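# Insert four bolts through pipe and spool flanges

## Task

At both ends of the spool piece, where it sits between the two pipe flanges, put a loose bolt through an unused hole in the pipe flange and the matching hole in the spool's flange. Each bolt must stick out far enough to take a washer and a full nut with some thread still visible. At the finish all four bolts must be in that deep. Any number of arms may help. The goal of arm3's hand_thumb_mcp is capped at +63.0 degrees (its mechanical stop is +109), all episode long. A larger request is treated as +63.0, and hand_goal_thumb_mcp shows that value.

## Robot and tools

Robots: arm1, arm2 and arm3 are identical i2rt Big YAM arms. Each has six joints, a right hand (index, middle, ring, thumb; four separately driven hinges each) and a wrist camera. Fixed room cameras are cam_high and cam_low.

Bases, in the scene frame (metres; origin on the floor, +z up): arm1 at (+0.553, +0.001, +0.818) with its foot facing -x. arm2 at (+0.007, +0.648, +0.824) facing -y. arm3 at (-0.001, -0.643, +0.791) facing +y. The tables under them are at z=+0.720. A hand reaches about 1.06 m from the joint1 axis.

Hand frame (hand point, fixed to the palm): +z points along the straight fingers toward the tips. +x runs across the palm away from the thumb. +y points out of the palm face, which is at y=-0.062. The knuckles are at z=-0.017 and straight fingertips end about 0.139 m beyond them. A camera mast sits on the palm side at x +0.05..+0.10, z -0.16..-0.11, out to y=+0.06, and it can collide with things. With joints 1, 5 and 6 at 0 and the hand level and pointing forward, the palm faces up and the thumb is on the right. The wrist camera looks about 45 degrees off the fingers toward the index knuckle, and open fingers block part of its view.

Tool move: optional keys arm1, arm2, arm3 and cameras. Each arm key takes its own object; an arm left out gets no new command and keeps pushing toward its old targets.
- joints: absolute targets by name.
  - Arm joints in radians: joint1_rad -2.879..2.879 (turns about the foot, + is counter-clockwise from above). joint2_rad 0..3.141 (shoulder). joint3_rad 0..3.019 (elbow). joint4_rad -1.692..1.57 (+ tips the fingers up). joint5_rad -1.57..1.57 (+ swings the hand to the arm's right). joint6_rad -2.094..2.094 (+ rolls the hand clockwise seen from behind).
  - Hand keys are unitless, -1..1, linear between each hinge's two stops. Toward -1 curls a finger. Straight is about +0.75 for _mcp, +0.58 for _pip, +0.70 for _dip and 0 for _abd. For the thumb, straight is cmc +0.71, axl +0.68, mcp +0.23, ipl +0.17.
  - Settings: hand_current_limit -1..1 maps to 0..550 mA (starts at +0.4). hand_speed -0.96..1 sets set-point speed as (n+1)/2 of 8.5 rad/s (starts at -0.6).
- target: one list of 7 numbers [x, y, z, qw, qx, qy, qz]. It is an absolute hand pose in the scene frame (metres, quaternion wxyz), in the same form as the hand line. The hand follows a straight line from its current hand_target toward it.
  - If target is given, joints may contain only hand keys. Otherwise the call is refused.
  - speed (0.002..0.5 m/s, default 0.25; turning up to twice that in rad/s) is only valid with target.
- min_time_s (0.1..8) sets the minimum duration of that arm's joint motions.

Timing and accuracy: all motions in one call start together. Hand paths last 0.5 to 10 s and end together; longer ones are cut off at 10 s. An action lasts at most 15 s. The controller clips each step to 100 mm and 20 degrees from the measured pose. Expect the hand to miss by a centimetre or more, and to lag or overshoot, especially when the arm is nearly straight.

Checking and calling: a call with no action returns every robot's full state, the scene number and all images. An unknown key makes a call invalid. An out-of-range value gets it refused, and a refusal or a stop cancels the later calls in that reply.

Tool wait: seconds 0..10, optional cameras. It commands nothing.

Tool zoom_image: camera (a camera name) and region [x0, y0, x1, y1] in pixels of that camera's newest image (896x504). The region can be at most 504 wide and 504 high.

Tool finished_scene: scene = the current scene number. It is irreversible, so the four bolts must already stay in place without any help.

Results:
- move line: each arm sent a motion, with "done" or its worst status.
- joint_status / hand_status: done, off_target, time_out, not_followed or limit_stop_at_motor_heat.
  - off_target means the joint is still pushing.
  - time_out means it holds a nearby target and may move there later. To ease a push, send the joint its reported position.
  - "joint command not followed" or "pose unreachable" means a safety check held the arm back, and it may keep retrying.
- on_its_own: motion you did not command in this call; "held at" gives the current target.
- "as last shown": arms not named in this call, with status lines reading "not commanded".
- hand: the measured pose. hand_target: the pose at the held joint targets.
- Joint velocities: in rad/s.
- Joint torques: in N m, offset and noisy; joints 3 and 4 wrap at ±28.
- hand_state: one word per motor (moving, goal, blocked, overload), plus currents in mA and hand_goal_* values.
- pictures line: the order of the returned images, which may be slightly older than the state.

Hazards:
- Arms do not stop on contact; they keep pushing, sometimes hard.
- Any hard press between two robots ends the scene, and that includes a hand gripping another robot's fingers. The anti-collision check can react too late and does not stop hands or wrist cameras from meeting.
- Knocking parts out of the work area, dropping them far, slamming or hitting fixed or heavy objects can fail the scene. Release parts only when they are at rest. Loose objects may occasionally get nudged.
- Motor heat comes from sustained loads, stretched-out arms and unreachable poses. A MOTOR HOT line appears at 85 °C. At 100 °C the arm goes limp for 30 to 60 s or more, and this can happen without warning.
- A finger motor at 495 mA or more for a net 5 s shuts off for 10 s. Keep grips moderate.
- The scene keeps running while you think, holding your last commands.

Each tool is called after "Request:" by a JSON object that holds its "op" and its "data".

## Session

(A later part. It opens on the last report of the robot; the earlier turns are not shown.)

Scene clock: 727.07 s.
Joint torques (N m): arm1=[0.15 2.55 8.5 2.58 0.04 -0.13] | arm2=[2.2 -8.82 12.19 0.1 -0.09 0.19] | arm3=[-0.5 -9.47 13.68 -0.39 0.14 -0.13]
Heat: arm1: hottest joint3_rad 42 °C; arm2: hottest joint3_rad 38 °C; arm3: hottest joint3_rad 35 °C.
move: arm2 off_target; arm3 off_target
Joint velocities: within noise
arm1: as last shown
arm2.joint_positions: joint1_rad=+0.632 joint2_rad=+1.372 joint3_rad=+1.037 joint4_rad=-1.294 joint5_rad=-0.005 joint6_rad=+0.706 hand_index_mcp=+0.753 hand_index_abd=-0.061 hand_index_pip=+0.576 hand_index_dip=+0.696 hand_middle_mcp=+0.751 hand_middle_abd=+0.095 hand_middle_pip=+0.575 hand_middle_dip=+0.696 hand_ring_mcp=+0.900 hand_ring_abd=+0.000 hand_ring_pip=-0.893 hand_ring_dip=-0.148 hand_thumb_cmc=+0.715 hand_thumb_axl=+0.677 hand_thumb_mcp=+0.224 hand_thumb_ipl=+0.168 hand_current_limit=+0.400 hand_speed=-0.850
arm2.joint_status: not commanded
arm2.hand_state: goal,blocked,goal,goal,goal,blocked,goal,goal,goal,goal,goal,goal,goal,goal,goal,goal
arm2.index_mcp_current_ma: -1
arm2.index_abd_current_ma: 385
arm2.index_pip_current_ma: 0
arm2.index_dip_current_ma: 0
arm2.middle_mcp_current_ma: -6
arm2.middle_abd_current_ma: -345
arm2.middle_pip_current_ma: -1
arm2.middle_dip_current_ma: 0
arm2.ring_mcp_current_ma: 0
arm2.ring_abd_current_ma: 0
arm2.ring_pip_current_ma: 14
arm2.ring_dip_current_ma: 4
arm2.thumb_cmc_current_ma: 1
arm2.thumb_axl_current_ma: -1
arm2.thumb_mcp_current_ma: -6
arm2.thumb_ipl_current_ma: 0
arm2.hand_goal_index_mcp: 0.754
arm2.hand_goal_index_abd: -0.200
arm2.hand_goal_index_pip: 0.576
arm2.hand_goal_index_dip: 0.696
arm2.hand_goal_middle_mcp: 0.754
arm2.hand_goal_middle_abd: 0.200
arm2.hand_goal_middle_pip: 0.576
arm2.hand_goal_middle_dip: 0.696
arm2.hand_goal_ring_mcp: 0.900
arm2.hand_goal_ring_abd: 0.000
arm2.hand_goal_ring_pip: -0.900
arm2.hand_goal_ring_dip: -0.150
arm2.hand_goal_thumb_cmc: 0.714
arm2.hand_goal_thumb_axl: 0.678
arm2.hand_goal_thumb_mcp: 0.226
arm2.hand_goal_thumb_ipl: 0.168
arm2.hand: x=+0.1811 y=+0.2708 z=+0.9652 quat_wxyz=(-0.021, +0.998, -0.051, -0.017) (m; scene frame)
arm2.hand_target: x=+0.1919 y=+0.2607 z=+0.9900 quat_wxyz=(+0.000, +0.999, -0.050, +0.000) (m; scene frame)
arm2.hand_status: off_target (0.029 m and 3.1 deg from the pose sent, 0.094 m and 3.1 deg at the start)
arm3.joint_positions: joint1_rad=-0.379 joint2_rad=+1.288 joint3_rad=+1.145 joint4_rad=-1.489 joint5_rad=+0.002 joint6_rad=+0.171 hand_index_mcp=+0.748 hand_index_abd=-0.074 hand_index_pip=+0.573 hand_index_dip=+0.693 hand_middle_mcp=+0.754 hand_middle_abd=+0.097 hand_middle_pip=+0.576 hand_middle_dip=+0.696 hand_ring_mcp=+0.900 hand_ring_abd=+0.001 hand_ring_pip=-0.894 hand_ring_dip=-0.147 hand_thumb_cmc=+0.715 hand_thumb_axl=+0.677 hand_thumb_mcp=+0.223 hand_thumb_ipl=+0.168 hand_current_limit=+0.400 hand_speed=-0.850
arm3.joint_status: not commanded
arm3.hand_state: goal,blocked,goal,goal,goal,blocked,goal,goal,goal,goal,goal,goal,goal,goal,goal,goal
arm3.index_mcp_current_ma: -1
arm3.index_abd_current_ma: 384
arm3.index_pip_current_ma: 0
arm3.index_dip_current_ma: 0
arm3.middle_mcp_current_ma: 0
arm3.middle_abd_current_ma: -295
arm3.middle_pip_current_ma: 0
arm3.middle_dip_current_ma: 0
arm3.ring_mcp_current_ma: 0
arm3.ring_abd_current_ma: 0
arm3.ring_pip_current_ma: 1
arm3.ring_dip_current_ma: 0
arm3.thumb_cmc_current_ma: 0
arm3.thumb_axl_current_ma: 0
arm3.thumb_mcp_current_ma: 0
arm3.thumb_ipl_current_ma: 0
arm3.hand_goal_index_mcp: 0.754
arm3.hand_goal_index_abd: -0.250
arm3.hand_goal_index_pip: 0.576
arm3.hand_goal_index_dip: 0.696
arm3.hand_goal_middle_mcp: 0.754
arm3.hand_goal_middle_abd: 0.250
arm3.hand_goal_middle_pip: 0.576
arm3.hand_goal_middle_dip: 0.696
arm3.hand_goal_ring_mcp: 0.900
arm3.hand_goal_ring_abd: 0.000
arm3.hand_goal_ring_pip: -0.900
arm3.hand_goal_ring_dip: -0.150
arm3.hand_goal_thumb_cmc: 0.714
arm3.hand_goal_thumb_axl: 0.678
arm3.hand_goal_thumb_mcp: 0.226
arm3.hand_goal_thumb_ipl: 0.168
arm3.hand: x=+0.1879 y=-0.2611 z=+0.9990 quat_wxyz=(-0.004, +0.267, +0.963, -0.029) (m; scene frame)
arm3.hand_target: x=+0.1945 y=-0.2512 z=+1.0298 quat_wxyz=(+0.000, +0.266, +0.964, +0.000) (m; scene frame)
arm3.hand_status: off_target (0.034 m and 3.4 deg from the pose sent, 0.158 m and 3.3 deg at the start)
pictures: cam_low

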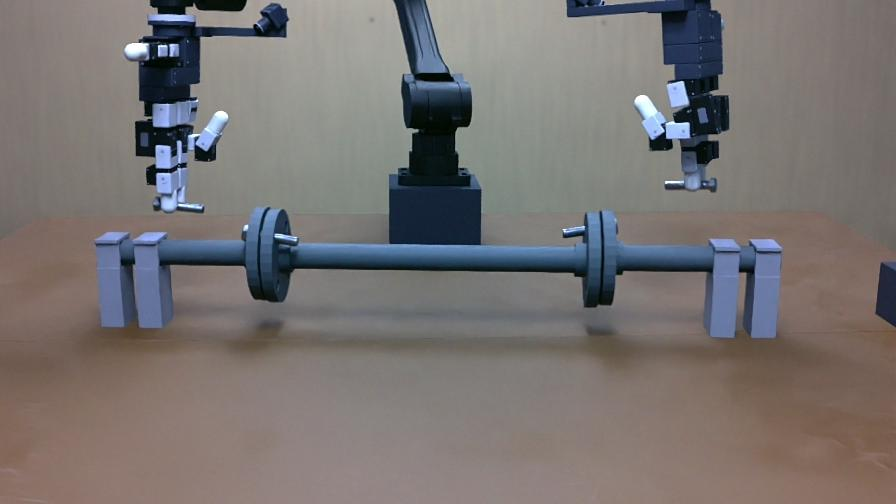

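Request:
{"op": "move", "data": {"arm2": {"target": [0.0990, 0.2400, 1.0100, 0, 0.99867, -0.05155, 0], "speed": 0.1}, "arm3": {"target": [0.0037, -0.2050, 1.0300, 0, 0.05155, 0.99867, 0], "speed": 0.1}, "cameras": ["cam_low", "cam_high"]}}

Request:
{"op": "zoom_image", "data": {"camera": "cam_low", "region": [560, 170, 720, 270]}}

Request:
{"op": "zoom_image", "data": {"camera": "cam_low", "region": [160, 180, 320, 280]}}

Scene clock: 742.37 s.
Joint torques (N m): arm1=[0.21 2.55 8.49 2.59 0.03 -0.12] | arm2=[1.26 -8.06 10.76 0.17 -0.01 -0.11] | arm3=[0.44 -7.18 13.76 -0.2 0.11 0.03]
Heat: arm1: hottest joint3_rad 42 °C; arm2: hottest joint3_rad 38 °C; arm3: hottest joint3_rad 35 °C.
move: arm2 off_target; arm3 off_target
Joint velocities: within noise
arm1.joint_positions: joint1_rad=+0.178 joint2_rad=+0.618 joint3_rad=+1.371 joint4_rad=-1.335 joint5_rad=-0.100 joint6_rad=+1.129 hand_index_mcp=+0.754 hand_index_abd=+0.000 hand_index_pip=+0.577 hand_index_dip=+0.696 hand_middle_mcp=+0.754 hand_middle_abd=+0.000 hand_middle_pip=+0.577 hand_middle_dip=+0.696 hand_ring_mcp=+0.754 hand_ring_abd=+0.000 hand_ring_pip=+0.577 hand_ring_dip=+0.696 hand_thumb_cmc=+0.714 hand_thumb_axl=+0.677 hand_thumb_mcp=+0.226 hand_thumb_ipl=+0.168 hand_current_limit=+0.400 hand_speed=-0.600
arm1.joint_status: not commanded
arm1.hand_state: goal,goal,goal,goal,goal,goal,goal,goal,goal,goal,goal,goal,goal,goal,goal,goal
arm1.index_mcp_current_ma: 0
arm1.index_abd_current_ma: 0
arm1.index_pip_current_ma: 0
arm1.index_dip_current_ma: 0
arm1.middle_mcp_current_ma: 0
arm1.middle_abd_current_ma: 0
arm1.middle_pip_current_ma: 0
arm1.middle_dip_current_ma: 0
arm1.ring_mcp_current_ma: 0
arm1.ring_abd_current_ma: 0
arm1.ring_pip_current_ma: 0
arm1.ring_dip_current_ma: 0
arm1.thumb_cmc_current_ma: 0
arm1.thumb_axl_current_ma: 0
arm1.thumb_mcp_current_ma: 0
arm1.thumb_ipl_current_ma: 0
arm1.hand_goal_index_mcp: 0.754
arm1.hand_goal_index_abd: 0.000
arm1.hand_goal_index_pip: 0.576
arm1.hand_goal_index_dip: 0.696
arm1.hand_goal_middle_mcp: 0.754
arm1.hand_goal_middle_abd: 0.000
arm1.hand_goal_middle_pip: 0.576
arm1.hand_goal_middle_dip: 0.696
arm1.hand_goal_ring_mcp: 0.754
arm1.hand_goal_ring_abd: 0.000
arm1.hand_goal_ring_pip: 0.576
arm1.hand_goal_ring_dip: 0.696
arm1.hand_goal_thumb_cmc: 0.714
arm1.hand_goal_thumb_axl: 0.678
arm1.hand_goal_thumb_mcp: 0.226
arm1.hand_goal_thumb_ipl: 0.168
arm1.hand: x=+0.2884 y=+0.0097 z=+1.3567 quat_wxyz=(+0.472, +0.306, -0.827, -0.016) (m; scene frame)
arm1.hand_target: x=+0.2908 y=+0.0100 z=+1.3693 quat_wxyz=(+0.484, +0.304, -0.820, -0.018) (m; scene frame)
arm1.hand_status: not commanded
arm2.joint_positions: joint1_rad=+0.390 joint2_rad=+1.294 joint3_rad=+1.037 joint4_rad=-1.355 joint5_rad=-0.005 joint6_rad=+0.479 hand_index_mcp=+0.753 hand_index_abd=-0.061 hand_index_pip=+0.576 hand_index_dip=+0.696 hand_middle_mcp=+0.751 hand_middle_abd=+0.095 hand_middle_pip=+0.575 hand_middle_dip=+0.696 hand_ring_mcp=+0.900 hand_ring_abd=+0.000 hand_ring_pip=-0.893 hand_ring_dip=-0.148 hand_thumb_cmc=+0.715 hand_thumb_axl=+0.677 hand_thumb_mcp=+0.224 hand_thumb_ipl=+0.168 hand_current_limit=+0.400 hand_speed=-0.850
arm2.joint_status: not commanded
arm2.hand_state: goal,blocked,goal,goal,goal,blocked,goal,goal,goal,goal,goal,goal,goal,goal,goal,goal
arm2.index_mcp_current_ma: -1
arm2.index_abd_current_ma: 385
arm2.index_pip_current_ma: 0
arm2.index_dip_current_ma: 0
arm2.middle_mcp_current_ma: -6
arm2.middle_abd_current_ma: -345
arm2.middle_pip_current_ma: -1
arm2.middle_dip_current_ma: 0
arm2.ring_mcp_current_ma: 0
arm2.ring_abd_current_ma: 0
arm2.ring_pip_current_ma: 14
arm2.ring_dip_current_ma: 4
arm2.thumb_cmc_current_ma: 1
arm2.thumb_axl_current_ma: -1
arm2.thumb_mcp_current_ma: -6
arm2.thumb_ipl_current_ma: 0
arm2.hand_goal_index_mcp: 0.754
arm2.hand_goal_index_abd: -0.200
arm2.hand_goal_index_pip: 0.576
arm2.hand_goal_index_dip: 0.696
arm2.hand_goal_middle_mcp: 0.754
arm2.hand_goal_middle_abd: 0.200
arm2.hand_goal_middle_pip: 0.576
arm2.hand_goal_middle_dip: 0.696
arm2.hand_goal_ring_mcp: 0.900
arm2.hand_goal_ring_abd: 0.000
arm2.hand_goal_ring_pip: -0.900
arm2.hand_goal_ring_dip: -0.150
arm2.hand_goal_thumb_cmc: 0.714
arm2.hand_goal_thumb_axl: 0.678
arm2.hand_goal_thumb_mcp: 0.226
arm2.hand_goal_thumb_ipl: 0.168
arm2.hand: x=+0.0971 y=+0.2468 z=+0.9924 quat_wxyz=(-0.016, +0.998, -0.058, -0.007) (m; scene frame)
arm2.hand_target: x=+0.0988 y=+0.2404 z=+1.0100 quat_wxyz=(+0.000, +0.999, -0.052, +0.000) (m; scene frame)
arm2.hand_status: off_target (0.019 m and 2.1 deg from the pose sent, 0.098 m and 3.1 deg at the start)
arm3.joint_positions: joint1_rad=+0.064 joint2_rad=+1.264 joint3_rad=+1.145 joint4_rad=-1.492 joint5_rad=+0.001 joint6_rad=+0.171 hand_index_mcp=+0.748 hand_index_abd=-0.074 hand_index_pip=+0.573 hand_index_dip=+0.693 hand_middle_mcp=+0.754 hand_middle_abd=+0.097 hand_middle_pip=+0.576 hand_middle_dip=+0.696 hand_ring_mcp=+0.900 hand_ring_abd=+0.001 hand_ring_pip=-0.894 hand_ring_dip=-0.147 hand_thumb_cmc=+0.715 hand_thumb_axl=+0.677 hand_thumb_mcp=+0.223 hand_thumb_ipl=+0.168 hand_current_limit=+0.400 hand_speed=-0.850
arm3.joint_status: not commanded
arm3.hand_state: goal,blocked,goal,goal,goal,blocked,goal,goal,goal,goal,goal,goal,goal,goal,goal,goal
arm3.index_mcp_current_ma: -1
arm3.index_abd_current_ma: 384
arm3.index_pip_current_ma: 0
arm3.index_dip_current_ma: 0
arm3.middle_mcp_current_ma: 0
arm3.middle_abd_current_ma: -295
arm3.middle_pip_current_ma: 0
arm3.middle_dip_current_ma: 0
arm3.ring_mcp_current_ma: 0
arm3.ring_abd_current_ma: 0
arm3.ring_pip_current_ma: 1
arm3.ring_dip_current_ma: 0
arm3.thumb_cmc_current_ma: 0
arm3.thumb_axl_current_ma: 0
arm3.thumb_mcp_current_ma: 0
arm3.thumb_ipl_current_ma: 0
arm3.hand_goal_index_mcp: 0.754
arm3.hand_goal_index_abd: -0.250
arm3.hand_goal_index_pip: 0.576
arm3.hand_goal_index_dip: 0.696
arm3.hand_goal_middle_mcp: 0.754
arm3.hand_goal_middle_abd: 0.250
arm3.hand_goal_middle_pip: 0.576
arm3.hand_goal_middle_dip: 0.696
arm3.hand_goal_ring_mcp: 0.900
arm3.hand_goal_ring_abd: 0.000
arm3.hand_goal_ring_pip: -0.900
arm3.hand_goal_ring_dip: -0.150
arm3.hand_goal_thumb_cmc: 0.714
arm3.hand_goal_thumb_axl: 0.678
arm3.hand_goal_thumb_mcp: 0.226
arm3.hand_goal_thumb_ipl: 0.168
arm3.hand: x=+0.0059 y=-0.2202 z=+1.0087 quat_wxyz=(+0.002, +0.048, +0.999, -0.019) (m; scene frame)
arm3.hand_target: x=+0.0037 y=-0.2059 z=+1.0299 quat_wxyz=(+0.000, +0.051, +0.999, +0.000) (m; scene frame)
arm3.hand_status: off_target (0.026 m and 2.2 deg from the pose sent, 0.195 m and 25.3 deg at the start)
pictures: cam_high, cam_low

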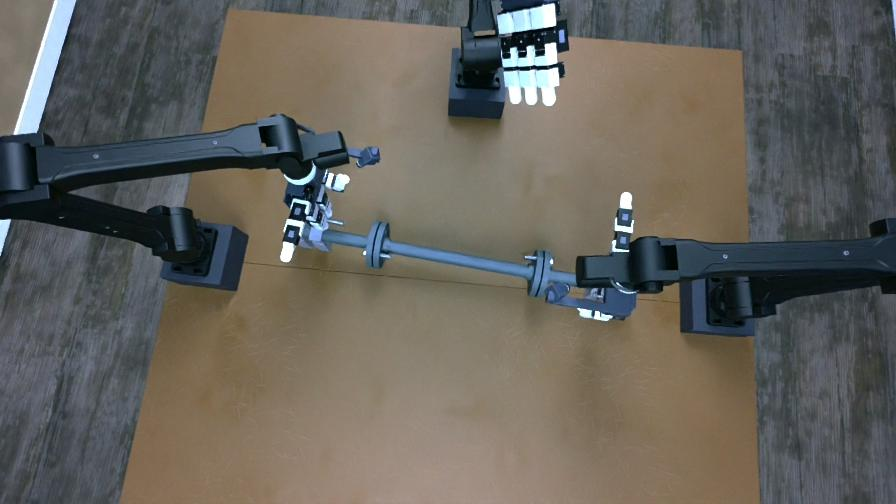

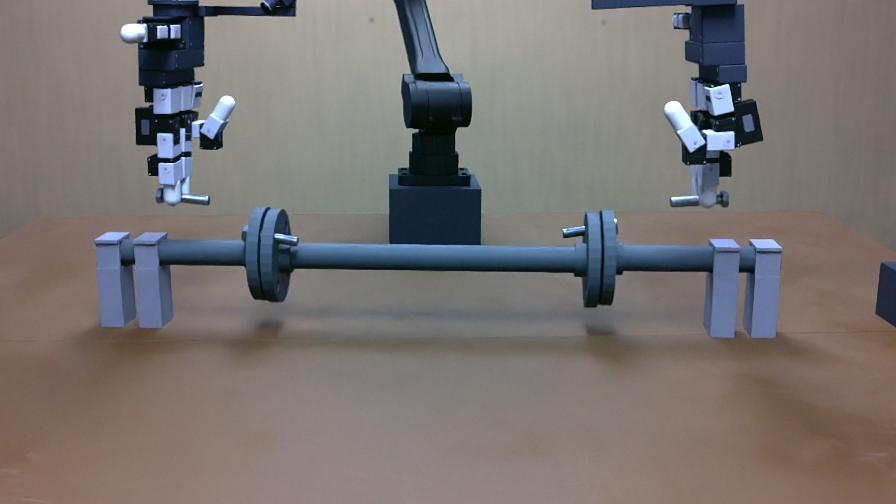

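Scaled by 3.150.

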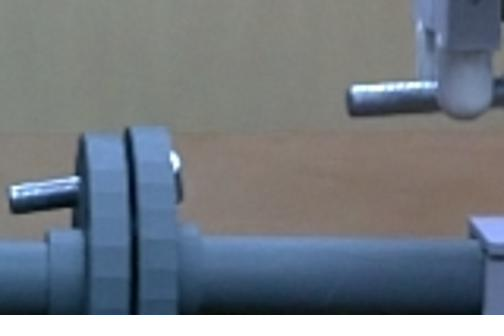

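Scaled by 3.150.

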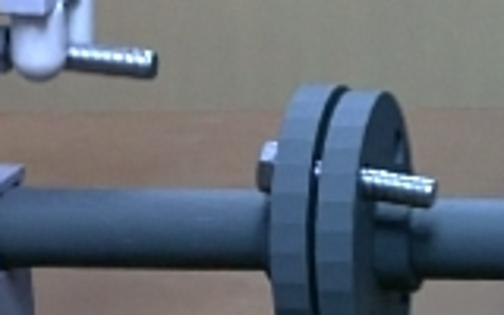

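Request:
{"op": "move", "data": {"arm2": {"target": [0.0995, 0.2200, 0.9630, 0, 0.99867, -0.05155, 0], "speed": 0.06}, "arm3": {"target": [0.0045, -0.1750, 0.9630, 0, 0.05155, 0.99867, 0], "speed": 0.06}, "cameras": ["cam_low", "cam_high", "arm2_cam_wrist", "arm3_cam_wrist"]}}

Request:
{"op": "zoom_image", "data": {"camera": "cam_low", "region": [580, 200, 680, 270]}}

Request:
{"op": "zoom_image", "data": {"camera": "cam_low", "region": [190, 190, 290, 260]}}

Request:
{"op": "zoom_image", "data": {"camera": "cam_high", "region": [500, 230, 600, 300]}}

Request:
{"op": "zoom_image", "data": {"camera": "cam_high", "region": [310, 190, 410, 260]}}

Scene clock: 800.57 s.
Joint torques (N m): arm1=[0.15 2.55 8.47 2.58 0.04 -0.13] | arm2=[1.14 -6.77 8.51 1.09 -0.03 -0.08] | arm3=[-0.26 -9 8.62 0.77 0.13 -0.04]
Heat: arm1: hottest joint3_rad 42 °C; arm2: hottest joint3_rad 37 °C; arm3: hottest joint3_rad 37 °C.
move: arm2 done; arm3 done
Joint velocities: within noise
arm1: as last shown
arm2.joint_positions: joint1_rad=+0.376 joint2_rad=+1.353 joint3_rad=+1.013 joint4_rad=-1.238 joint5_rad=-0.005 joint6_rad=+0.461 hand_index_mcp=+0.753 hand_index_abd=-0.061 hand_index_pip=+0.576 hand_index_dip=+0.696 hand_middle_mcp=+0.751 hand_middle_abd=+0.095 hand_middle_pip=+0.575 hand_middle_dip=+0.696 hand_ring_mcp=+0.900 hand_ring_abd=+0.000 hand_ring_pip=-0.893 hand_ring_dip=-0.148 hand_thumb_cmc=+0.715 hand_thumb_axl=+0.677 hand_thumb_mcp=+0.224 hand_thumb_ipl=+0.168 hand_current_limit=+0.400 hand_speed=-0.850
arm2.joint_status: not commanded
arm2.hand_state: goal,blocked,goal,goal,goal,blocked,goal,goal,goal,goal,goal,goal,goal,goal,goal,goal
arm2.index_mcp_current_ma: -1
arm2.index_abd_current_ma: 385
arm2.index_pip_current_ma: 0
arm2.index_dip_current_ma: 0
arm2.middle_mcp_current_ma: -6
arm2.middle_abd_current_ma: -345
arm2.middle_pip_current_ma: -1
arm2.middle_dip_current_ma: 0
arm2.ring_mcp_current_ma: 0
arm2.ring_abd_current_ma: 0
arm2.ring_pip_current_ma: 14
arm2.ring_dip_current_ma: 4
arm2.thumb_cmc_current_ma: 1
arm2.thumb_axl_current_ma: -1
arm2.thumb_mcp_current_ma: -6
arm2.thumb_ipl_current_ma: 0
arm2.hand_goal_index_mcp: 0.754
arm2.hand_goal_index_abd: -0.200
arm2.hand_goal_index_pip: 0.576
arm2.hand_goal_index_dip: 0.696
arm2.hand_goal_middle_mcp: 0.754
arm2.hand_goal_middle_abd: 0.200
arm2.hand_goal_middle_pip: 0.576
arm2.hand_goal_middle_dip: 0.696
arm2.hand_goal_ring_mcp: 0.900
arm2.hand_goal_ring_abd: 0.000
arm2.hand_goal_ring_pip: -0.900
arm2.hand_goal_ring_dip: -0.150
arm2.hand_goal_thumb_cmc: 0.714
arm2.hand_goal_thumb_axl: 0.678
arm2.hand_goal_thumb_mcp: 0.226
arm2.hand_goal_thumb_ipl: 0.168
arm2.hand: x=+0.1001 y=+0.2242 z=+0.9662 quat_wxyz=(+0.000, +0.998, -0.057, +0.000) (m; scene frame)
arm2.hand_target: x=+0.0995 y=+0.2201 z=+0.9629 quat_wxyz=(+0.000, +0.999, -0.052, +0.000) (m; scene frame)
arm2.hand_status: done (0.005 m and 0.6 deg from the pose sent, 0.040 m and 2.1 deg at the start)
arm3.joint_positions: joint1_rad=+0.064 joint2_rad=+1.378 joint3_rad=+1.128 joint4_rad=-1.330 joint5_rad=+0.001 joint6_rad=+0.171 hand_index_mcp=+0.748 hand_index_abd=-0.074 hand_index_pip=+0.573 hand_index_dip=+0.693 hand_middle_mcp=+0.754 hand_middle_abd=+0.097 hand_middle_pip=+0.576 hand_middle_dip=+0.696 hand_ring_mcp=+0.900 hand_ring_abd=+0.001 hand_ring_pip=-0.894 hand_ring_dip=-0.147 hand_thumb_cmc=+0.715 hand_thumb_axl=+0.677 hand_thumb_mcp=+0.223 hand_thumb_ipl=+0.168 hand_current_limit=+0.400 hand_speed=-0.850
arm3.joint_status: not commanded
arm3.hand_state: goal,blocked,goal,goal,goal,blocked,goal,goal,goal,goal,goal,goal,goal,goal,goal,goal
arm3.index_mcp_current_ma: -1
arm3.index_abd_current_ma: 384
arm3.index_pip_current_ma: 0
arm3.index_dip_current_ma: 0
arm3.middle_mcp_current_ma: 0
arm3.middle_abd_current_ma: -295
arm3.middle_pip_current_ma: 0
arm3.middle_dip_current_ma: 0
arm3.ring_mcp_current_ma: 0
arm3.ring_abd_current_ma: 0
arm3.ring_pip_current_ma: 1
arm3.ring_dip_current_ma: 0
arm3.thumb_cmc_current_ma: 0
arm3.thumb_axl_current_ma: 0
arm3.thumb_mcp_current_ma: 0
arm3.thumb_ipl_current_ma: 0
arm3.hand_goal_index_mcp: 0.754
arm3.hand_goal_index_abd: -0.250
arm3.hand_goal_index_pip: 0.576
arm3.hand_goal_index_dip: 0.696
arm3.hand_goal_middle_mcp: 0.754
arm3.hand_goal_middle_abd: 0.250
arm3.hand_goal_middle_pip: 0.576
arm3.hand_goal_middle_dip: 0.696
arm3.hand_goal_ring_mcp: 0.900
arm3.hand_goal_ring_abd: 0.000
arm3.hand_goal_ring_pip: -0.900
arm3.hand_goal_ring_dip: -0.150
arm3.hand_goal_thumb_cmc: 0.714
arm3.hand_goal_thumb_axl: 0.678
arm3.hand_goal_thumb_mcp: 0.226
arm3.hand_goal_thumb_ipl: 0.168
arm3.hand: x=+0.0027 y=-0.1781 z=+0.9648 quat_wxyz=(+0.000, +0.048, +0.999, -0.004) (m; scene frame)
arm3.hand_target: x=+0.0045 y=-0.1751 z=+0.9629 quat_wxyz=(+0.000, +0.051, +0.999, +0.000) (m; scene frame)
arm3.hand_status: done (0.004 m and 0.6 deg from the pose sent, 0.064 m and 2.2 deg at the start)
pictures: arm2_cam_wrist, arm3_cam_wrist, cam_high, cam_low

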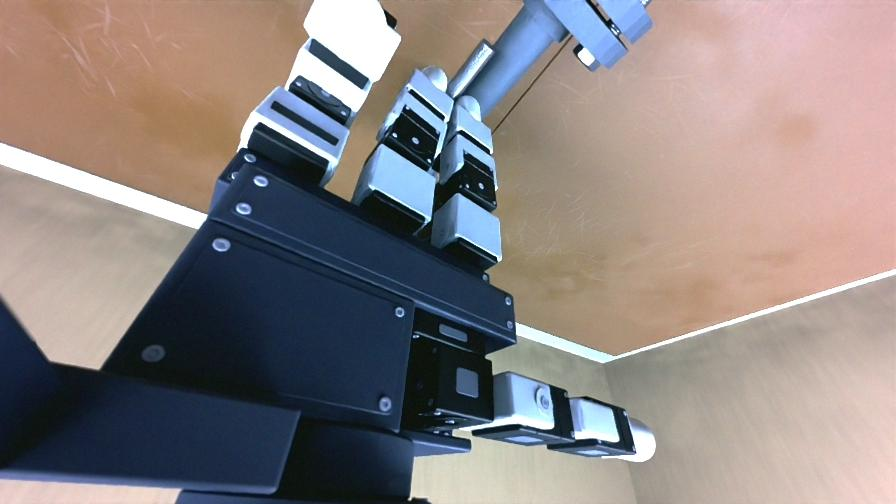

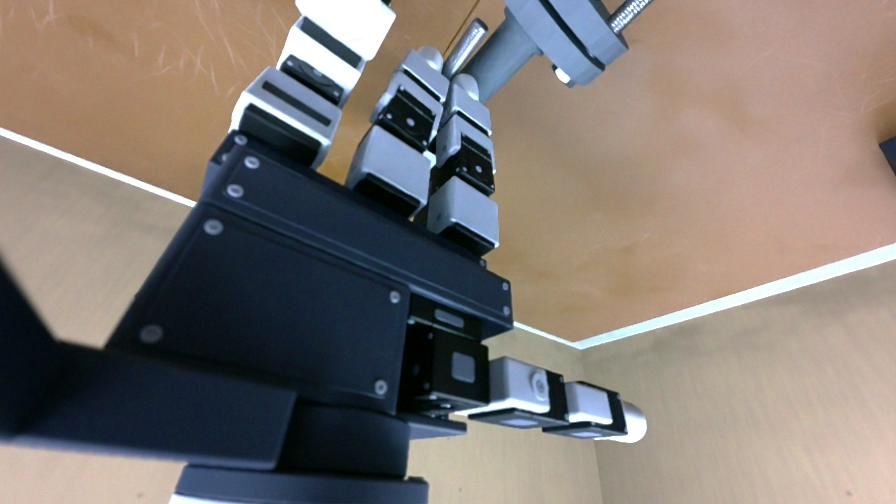

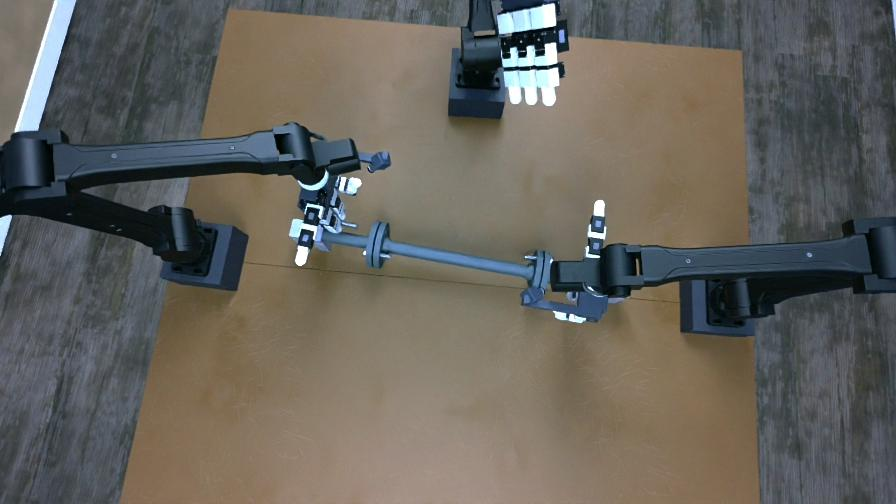

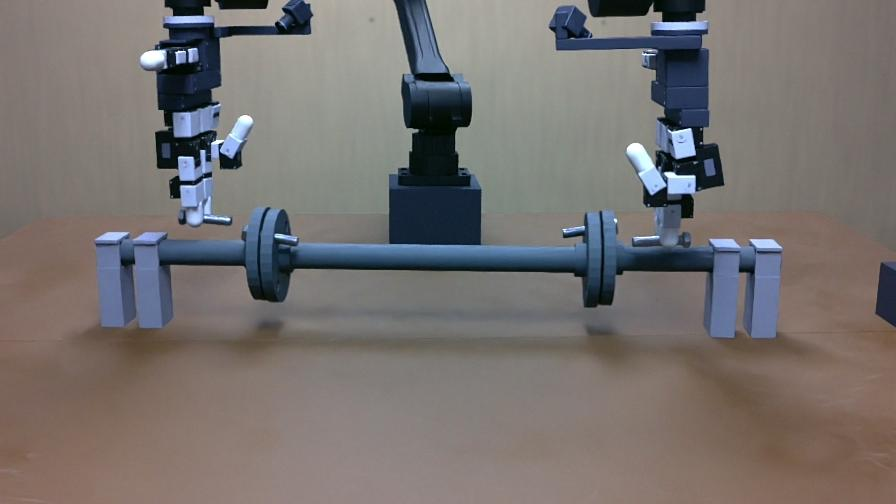

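Scaled by 5.040.

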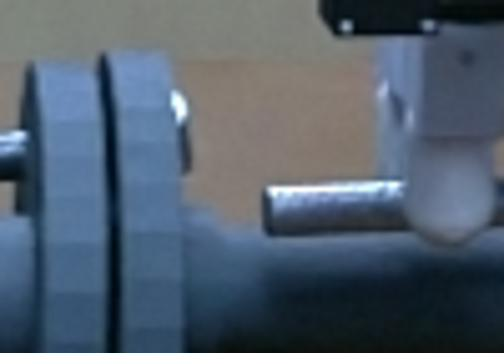

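Scaled by 5.040.

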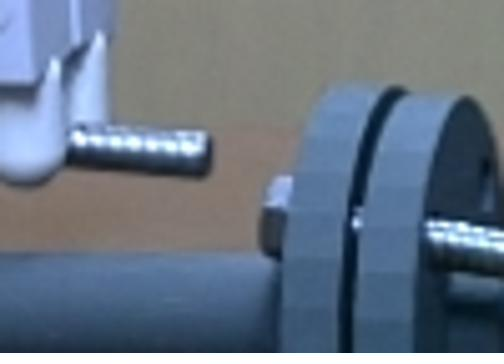

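Scaled by 5.040.

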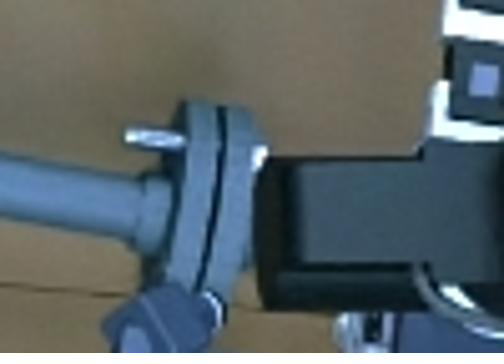

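Scaled by 5.040.

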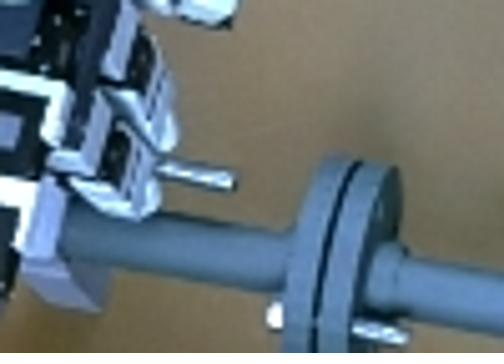

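Request:
{"op": "zoom_image", "data": {"camera": "cam_high", "region": [350, 215, 400, 265]}}

Request:
{"op": "zoom_image", "data": {"camera": "cam_low", "region": [240, 200, 300, 245]}}

Request:
{"op": "zoom_image", "data": {"camera": "cam_high", "region": [520, 240, 570, 300]}}

Scaled by 10.080.

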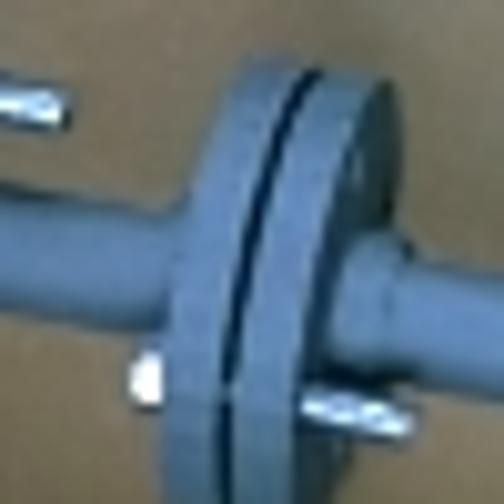

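Scaled by 8.400.

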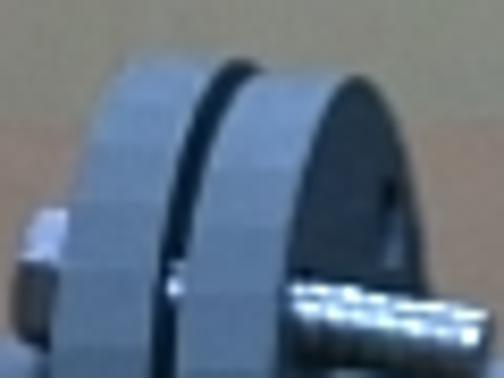

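Scaled by 8.400.

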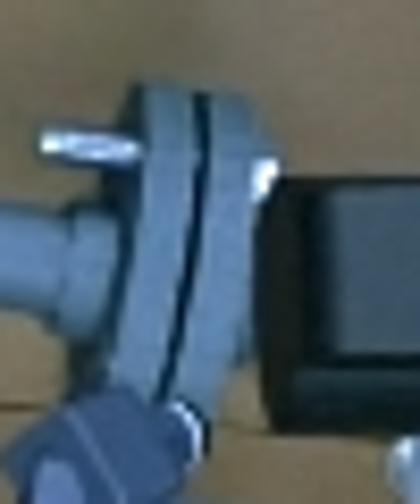

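Request:
{"op": "zoom_image", "data": {"camera": "arm3_cam_wrist", "region": [420, 0, 660, 130]}}

Request:
{"op": "zoom_image", "data": {"camera": "arm2_cam_wrist", "region": [420, 0, 660, 130]}}

Scaled by 2.100.

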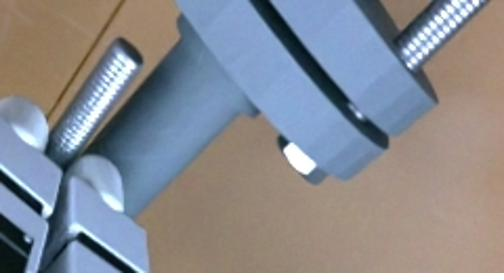

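Scaled by 2.100.

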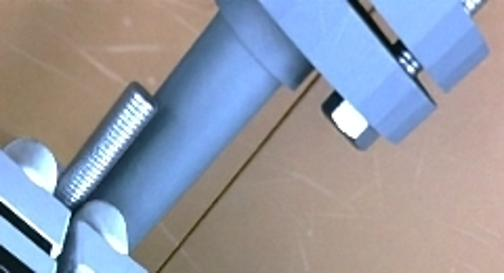

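Request:
{"op": "move", "data": {"arm2": {"target": [0.0947, 0.1960, 0.9605, 0, 0.99892, -0.0465, 0], "speed": 0.05}, "arm3": {"target": [0.0065, -0.1800, 1.0000, 0, 0.05155, 0.99867, 0], "speed": 0.06}}}

Request:
{"op": "move", "data": {"arm3": {"target": [0.0075, -0.1680, 0.9680, 0, 0.05155, 0.99867, 0], "speed": 0.05}, "cameras": ["cam_low", "cam_high", "arm2_cam_wrist", "arm3_cam_wrist"]}}

Request:
{"op": "zoom_image", "data": {"camera": "cam_low", "region": [590, 205, 650, 250]}}

Request:
{"op": "zoom_image", "data": {"camera": "cam_low", "region": [230, 200, 300, 250]}}

Request:
{"op": "zoom_image", "data": {"camera": "cam_high", "region": [345, 215, 395, 265]}}

Request:
{"op": "zoom_image", "data": {"camera": "arm3_cam_wrist", "region": [420, 0, 660, 130]}}

Scene clock: 1000.70 s.
Joint torques (N m): arm1=[0.15 2.55 8.5 2.61 0.04 -0.13] | arm2=[1.03 -6.65 11.85 0.99 0.04 -0.11] | arm3=[-0.56 -10.7 13.89 -0.4 0.15 -0.08]
Heat: arm1: hottest joint3_rad 42 °C; arm2: hottest joint3_rad 33 °C; arm3: hottest joint3_rad 33 °C.
move: arm2 off_target; arm3 off_target
Joint velocities: within noise
arm1: as last shown
arm2.joint_positions: joint1_rad=+0.344 joint2_rad=+1.399 joint3_rad=+1.019 joint4_rad=-1.231 joint5_rad=-0.005 joint6_rad=+0.419 hand_index_mcp=+0.759 hand_index_abd=-0.063 hand_index_pip=+0.580 hand_index_dip=+0.697 hand_middle_mcp=+0.752 hand_middle_abd=+0.095 hand_middle_pip=+0.575 hand_middle_dip=+0.696 hand_ring_mcp=+0.900 hand_ring_abd=+0.000 hand_ring_pip=-0.893 hand_ring_dip=-0.148 hand_thumb_cmc=+0.715 hand_thumb_axl=+0.677 hand_thumb_mcp=+0.223 hand_thumb_ipl=+0.168 hand_current_limit=+0.400 hand_speed=-0.850
arm2.joint_status: not commanded
arm2.hand_state: goal,blocked,goal,goal,goal,blocked,goal,goal,goal,goal,goal,goal,goal,goal,goal,goal
arm2.index_mcp_current_ma: 12
arm2.index_abd_current_ma: 385
arm2.index_pip_current_ma: 7
arm2.index_dip_current_ma: 2
arm2.middle_mcp_current_ma: -3
arm2.middle_abd_current_ma: -345
arm2.middle_pip_current_ma: -1
arm2.middle_dip_current_ma: 0
arm2.ring_mcp_current_ma: 0
arm2.ring_abd_current_ma: 0
arm2.ring_pip_current_ma: 14
arm2.ring_dip_current_ma: 4
arm2.thumb_cmc_current_ma: 1
arm2.thumb_axl_current_ma: -1
arm2.thumb_mcp_current_ma: -6
arm2.thumb_ipl_current_ma: 0
arm2.hand_goal_index_mcp: 0.754
arm2.hand_goal_index_abd: -0.200
arm2.hand_goal_index_pip: 0.576
arm2.hand_goal_index_dip: 0.696
arm2.hand_goal_middle_mcp: 0.754
arm2.hand_goal_middle_abd: 0.200
arm2.hand_goal_middle_pip: 0.576
arm2.hand_goal_middle_dip: 0.696
arm2.hand_goal_ring_mcp: 0.900
arm2.hand_goal_ring_abd: 0.000
arm2.hand_goal_ring_pip: -0.900
arm2.hand_goal_ring_dip: -0.150
arm2.hand_goal_thumb_cmc: 0.714
arm2.hand_goal_thumb_axl: 0.678
arm2.hand_goal_thumb_mcp: 0.226
arm2.hand_goal_thumb_ipl: 0.168
arm2.hand: x=+0.0911 y=+0.2163 z=+0.9498 quat_wxyz=(-0.016, +0.999, -0.052, -0.006) (m; scene frame)
arm2.hand_target: x=+0.0945 y=+0.1969 z=+0.9608 quat_wxyz=(+0.000, +0.999, -0.047, +0.000) (m; scene frame)
arm2.hand_status: off_target (0.023 m and 2.0 deg from the pose sent, 0.029 m and 1.2 deg at the start)
arm3.joint_positions: joint1_rad=+0.064 joint2_rad=+1.365 joint3_rad=+1.128 joint4_rad=-1.403 joint5_rad=+0.001 joint6_rad=+0.171 hand_index_mcp=+0.748 hand_index_abd=-0.074 hand_index_pip=+0.573 hand_index_dip=+0.693 hand_middle_mcp=+0.754 hand_middle_abd=+0.097 hand_middle_pip=+0.576 hand_middle_dip=+0.696 hand_ring_mcp=+0.900 hand_ring_abd=+0.001 hand_ring_pip=-0.894 hand_ring_dip=-0.147 hand_thumb_cmc=+0.715 hand_thumb_axl=+0.677 hand_thumb_mcp=+0.223 hand_thumb_ipl=+0.168 hand_current_limit=+0.400 hand_speed=-0.850
arm3.joint_status: not commanded
arm3.hand_state: goal,blocked,goal,goal,goal,blocked,goal,goal,goal,goal,goal,goal,goal,goal,goal,goal
arm3.index_mcp_current_ma: -1
arm3.index_abd_current_ma: 384
arm3.index_pip_current_ma: 0
arm3.index_dip_current_ma: 0
arm3.middle_mcp_current_ma: 0
arm3.middle_abd_current_ma: -295
arm3.middle_pip_current_ma: 0
arm3.middle_dip_current_ma: 0
arm3.ring_mcp_current_ma: 0
arm3.ring_abd_current_ma: 0
arm3.ring_pip_current_ma: 1
arm3.ring_dip_current_ma: 0
arm3.thumb_cmc_current_ma: 0
arm3.thumb_axl_current_ma: 0
arm3.thumb_mcp_current_ma: 0
arm3.thumb_ipl_current_ma: 0
arm3.hand_goal_index_mcp: 0.754
arm3.hand_goal_index_abd: -0.250
arm3.hand_goal_index_pip: 0.576
arm3.hand_goal_index_dip: 0.696
arm3.hand_goal_middle_mcp: 0.754
arm3.hand_goal_middle_abd: 0.250
arm3.hand_goal_middle_pip: 0.576
arm3.hand_goal_middle_dip: 0.696
arm3.hand_goal_ring_mcp: 0.900
arm3.hand_goal_ring_abd: 0.000
arm3.hand_goal_ring_pip: -0.900
arm3.hand_goal_ring_dip: -0.150
arm3.hand_goal_thumb_cmc: 0.714
arm3.hand_goal_thumb_axl: 0.678
arm3.hand_goal_thumb_mcp: 0.226
arm3.hand_goal_thumb_ipl: 0.168
arm3.hand: x=+0.0041 y=-0.1969 z=+0.9652 quat_wxyz=(+0.003, +0.048, +0.998, -0.034) (m; scene frame)
arm3.hand_target: x=+0.0066 y=-0.1817 z=+0.9998 quat_wxyz=(+0.000, +0.052, +0.999, +0.000) (m; scene frame)
arm3.hand_status: off_target (0.039 m and 3.9 deg from the pose sent, 0.035 m and 0.5 deg at the start)
pictures: none

Scene clock: 1001.90 s.
Joint torques (N m): arm1=[0.15 2.55 8.49 2.59 0.03 -0.13] | arm2=[1.03 -6.65 11.84 0.99 0.04 -0.1] | arm3=[-0.79 -9 10.86 0.68 0.14 -0.12]
Heat: arm1: hottest joint3_rad 42 °C; arm2: hottest joint3_rad 33 °C; arm3: hottest joint3_rad 33 °C.
move: arm3 off_target
Joint velocities: within noise
arm1, arm2: as last shown
arm2.hand_target: x=+0.0945 y=+0.1969 z=+0.9608 quat_wxyz=(+0.000, +0.999, -0.046, +0.000) (m; scene frame)
arm3.joint_positions: joint1_rad=+0.062 joint2_rad=+1.390 joint3_rad=+1.128 joint4_rad=-1.343 joint5_rad=+0.001 joint6_rad=+0.171 hand_index_mcp=+0.748 hand_index_abd=-0.074 hand_index_pip=+0.573 hand_index_dip=+0.693 hand_middle_mcp=+0.754 hand_middle_abd=+0.097 hand_middle_pip=+0.576 hand_middle_dip=+0.696 hand_ring_mcp=+0.900 hand_ring_abd=+0.001 hand_ring_pip=-0.894 hand_ring_dip=-0.147 hand_thumb_cmc=+0.715 hand_thumb_axl=+0.677 hand_thumb_mcp=+0.223 hand_thumb_ipl=+0.168 hand_current_limit=+0.400 hand_speed=-0.850
arm3.joint_status: not commanded
arm3.hand_state: goal,blocked,goal,goal,goal,blocked,goal,goal,goal,goal,goal,goal,goal,goal,goal,goal
arm3.index_mcp_current_ma: -1
arm3.index_abd_current_ma: 384
arm3.index_pip_current_ma: 0
arm3.index_dip_current_ma: 0
arm3.middle_mcp_current_ma: 0
arm3.middle_abd_current_ma: -295
arm3.middle_pip_current_ma: 0
arm3.middle_dip_current_ma: 0
arm3.ring_mcp_current_ma: 0
arm3.ring_abd_current_ma: 0
arm3.ring_pip_current_ma: 1
arm3.ring_dip_current_ma: 0
arm3.thumb_cmc_current_ma: 0
arm3.thumb_axl_current_ma: 0
arm3.thumb_mcp_current_ma: 0
arm3.thumb_ipl_current_ma: 0
arm3.hand_goal_index_mcp: 0.754
arm3.hand_goal_index_abd: -0.250
arm3.hand_goal_index_pip: 0.576
arm3.hand_goal_index_dip: 0.696
arm3.hand_goal_middle_mcp: 0.754
arm3.hand_goal_middle_abd: 0.250
arm3.hand_goal_middle_pip: 0.576
arm3.hand_goal_middle_dip: 0.696
arm3.hand_goal_ring_mcp: 0.900
arm3.hand_goal_ring_abd: 0.000
arm3.hand_goal_ring_pip: -0.900
arm3.hand_goal_ring_dip: -0.150
arm3.hand_goal_thumb_cmc: 0.714
arm3.hand_goal_thumb_axl: 0.678
arm3.hand_goal_thumb_mcp: 0.226
arm3.hand_goal_thumb_ipl: 0.168
arm3.hand: x=+0.0038 y=-0.1807 z=+0.9587 quat_wxyz=(+0.001, +0.049, +0.999, -0.016) (m; scene frame)
arm3.hand_target: x=+0.0076 y=-0.1685 z=+0.9682 quat_wxyz=(+0.000, +0.052, +0.999, +0.000) (m; scene frame)
arm3.hand_status: off_target (0.016 m and 1.8 deg from the pose sent, 0.029 m and 3.9 deg at the start)
pictures: arm2_cam_wrist, arm3_cam_wrist, cam_high, cam_low

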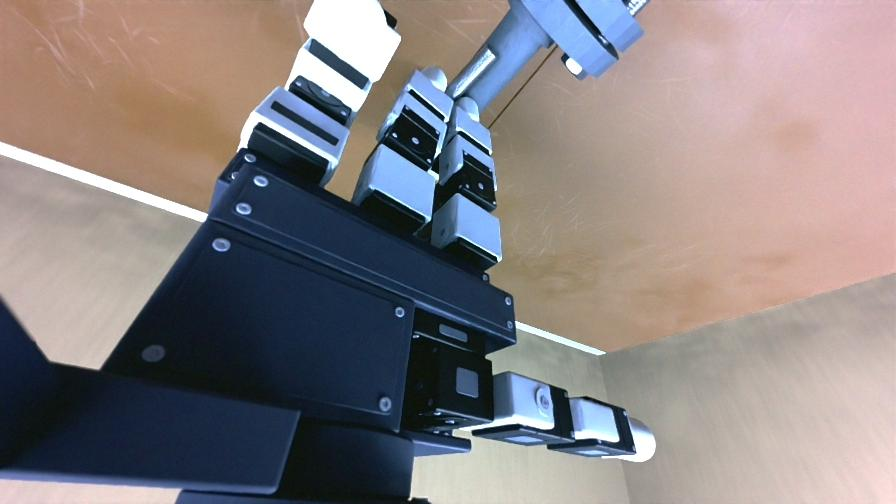

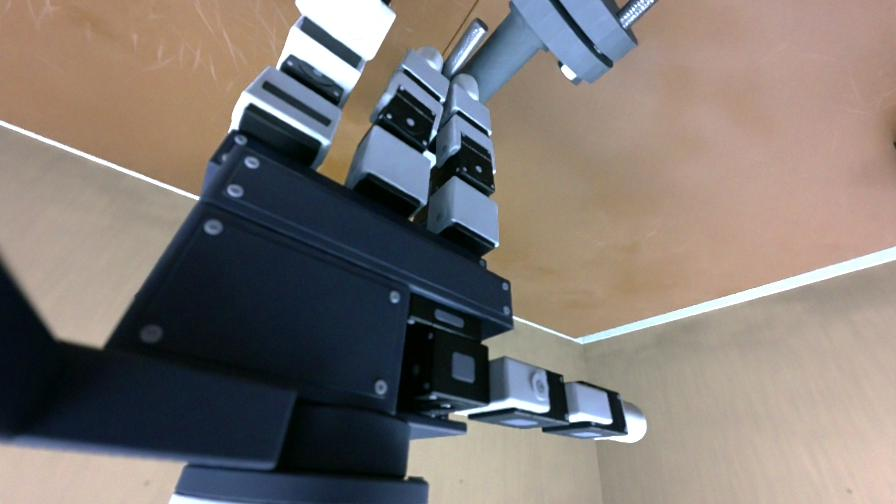

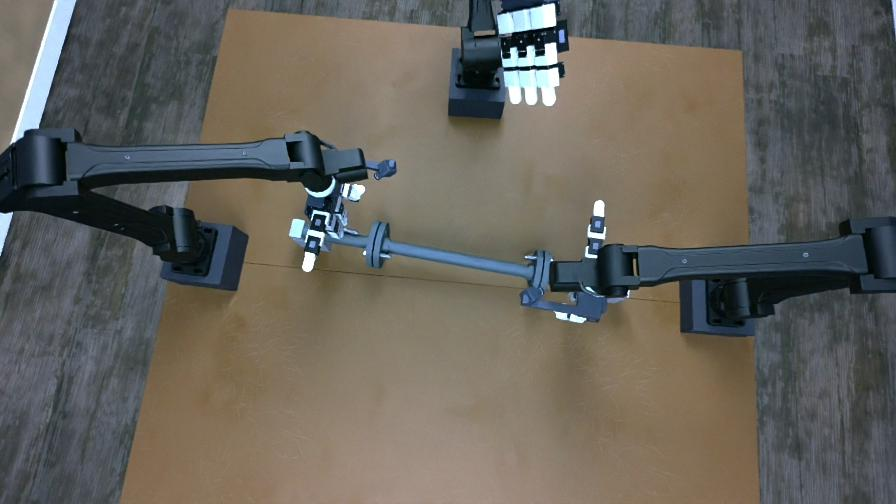

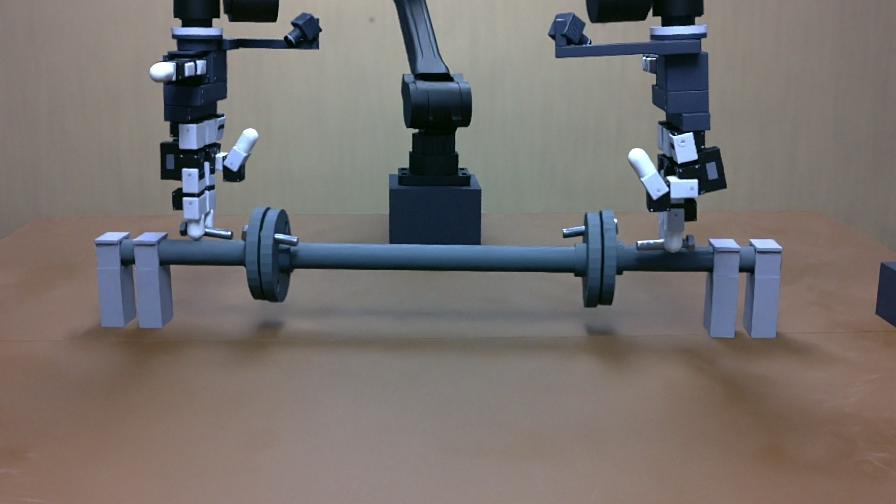

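Scaled by 8.400.

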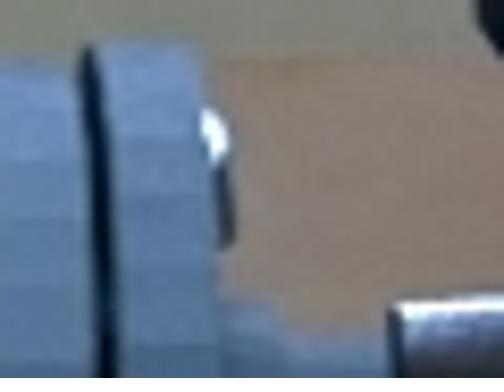

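Scaled by 7.200.

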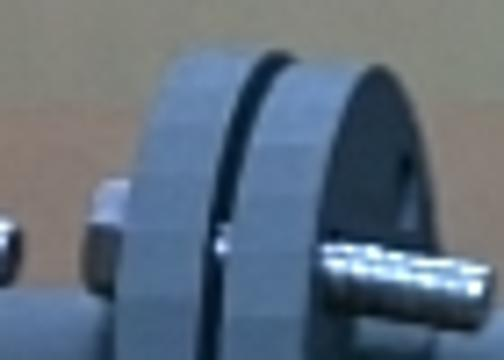

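Scaled by 10.080.

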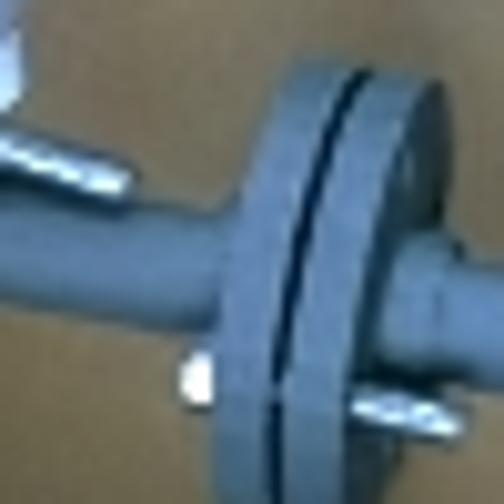

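Scaled by 2.100.

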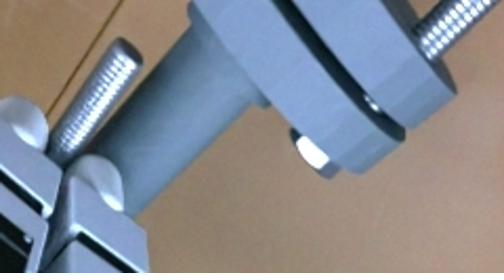

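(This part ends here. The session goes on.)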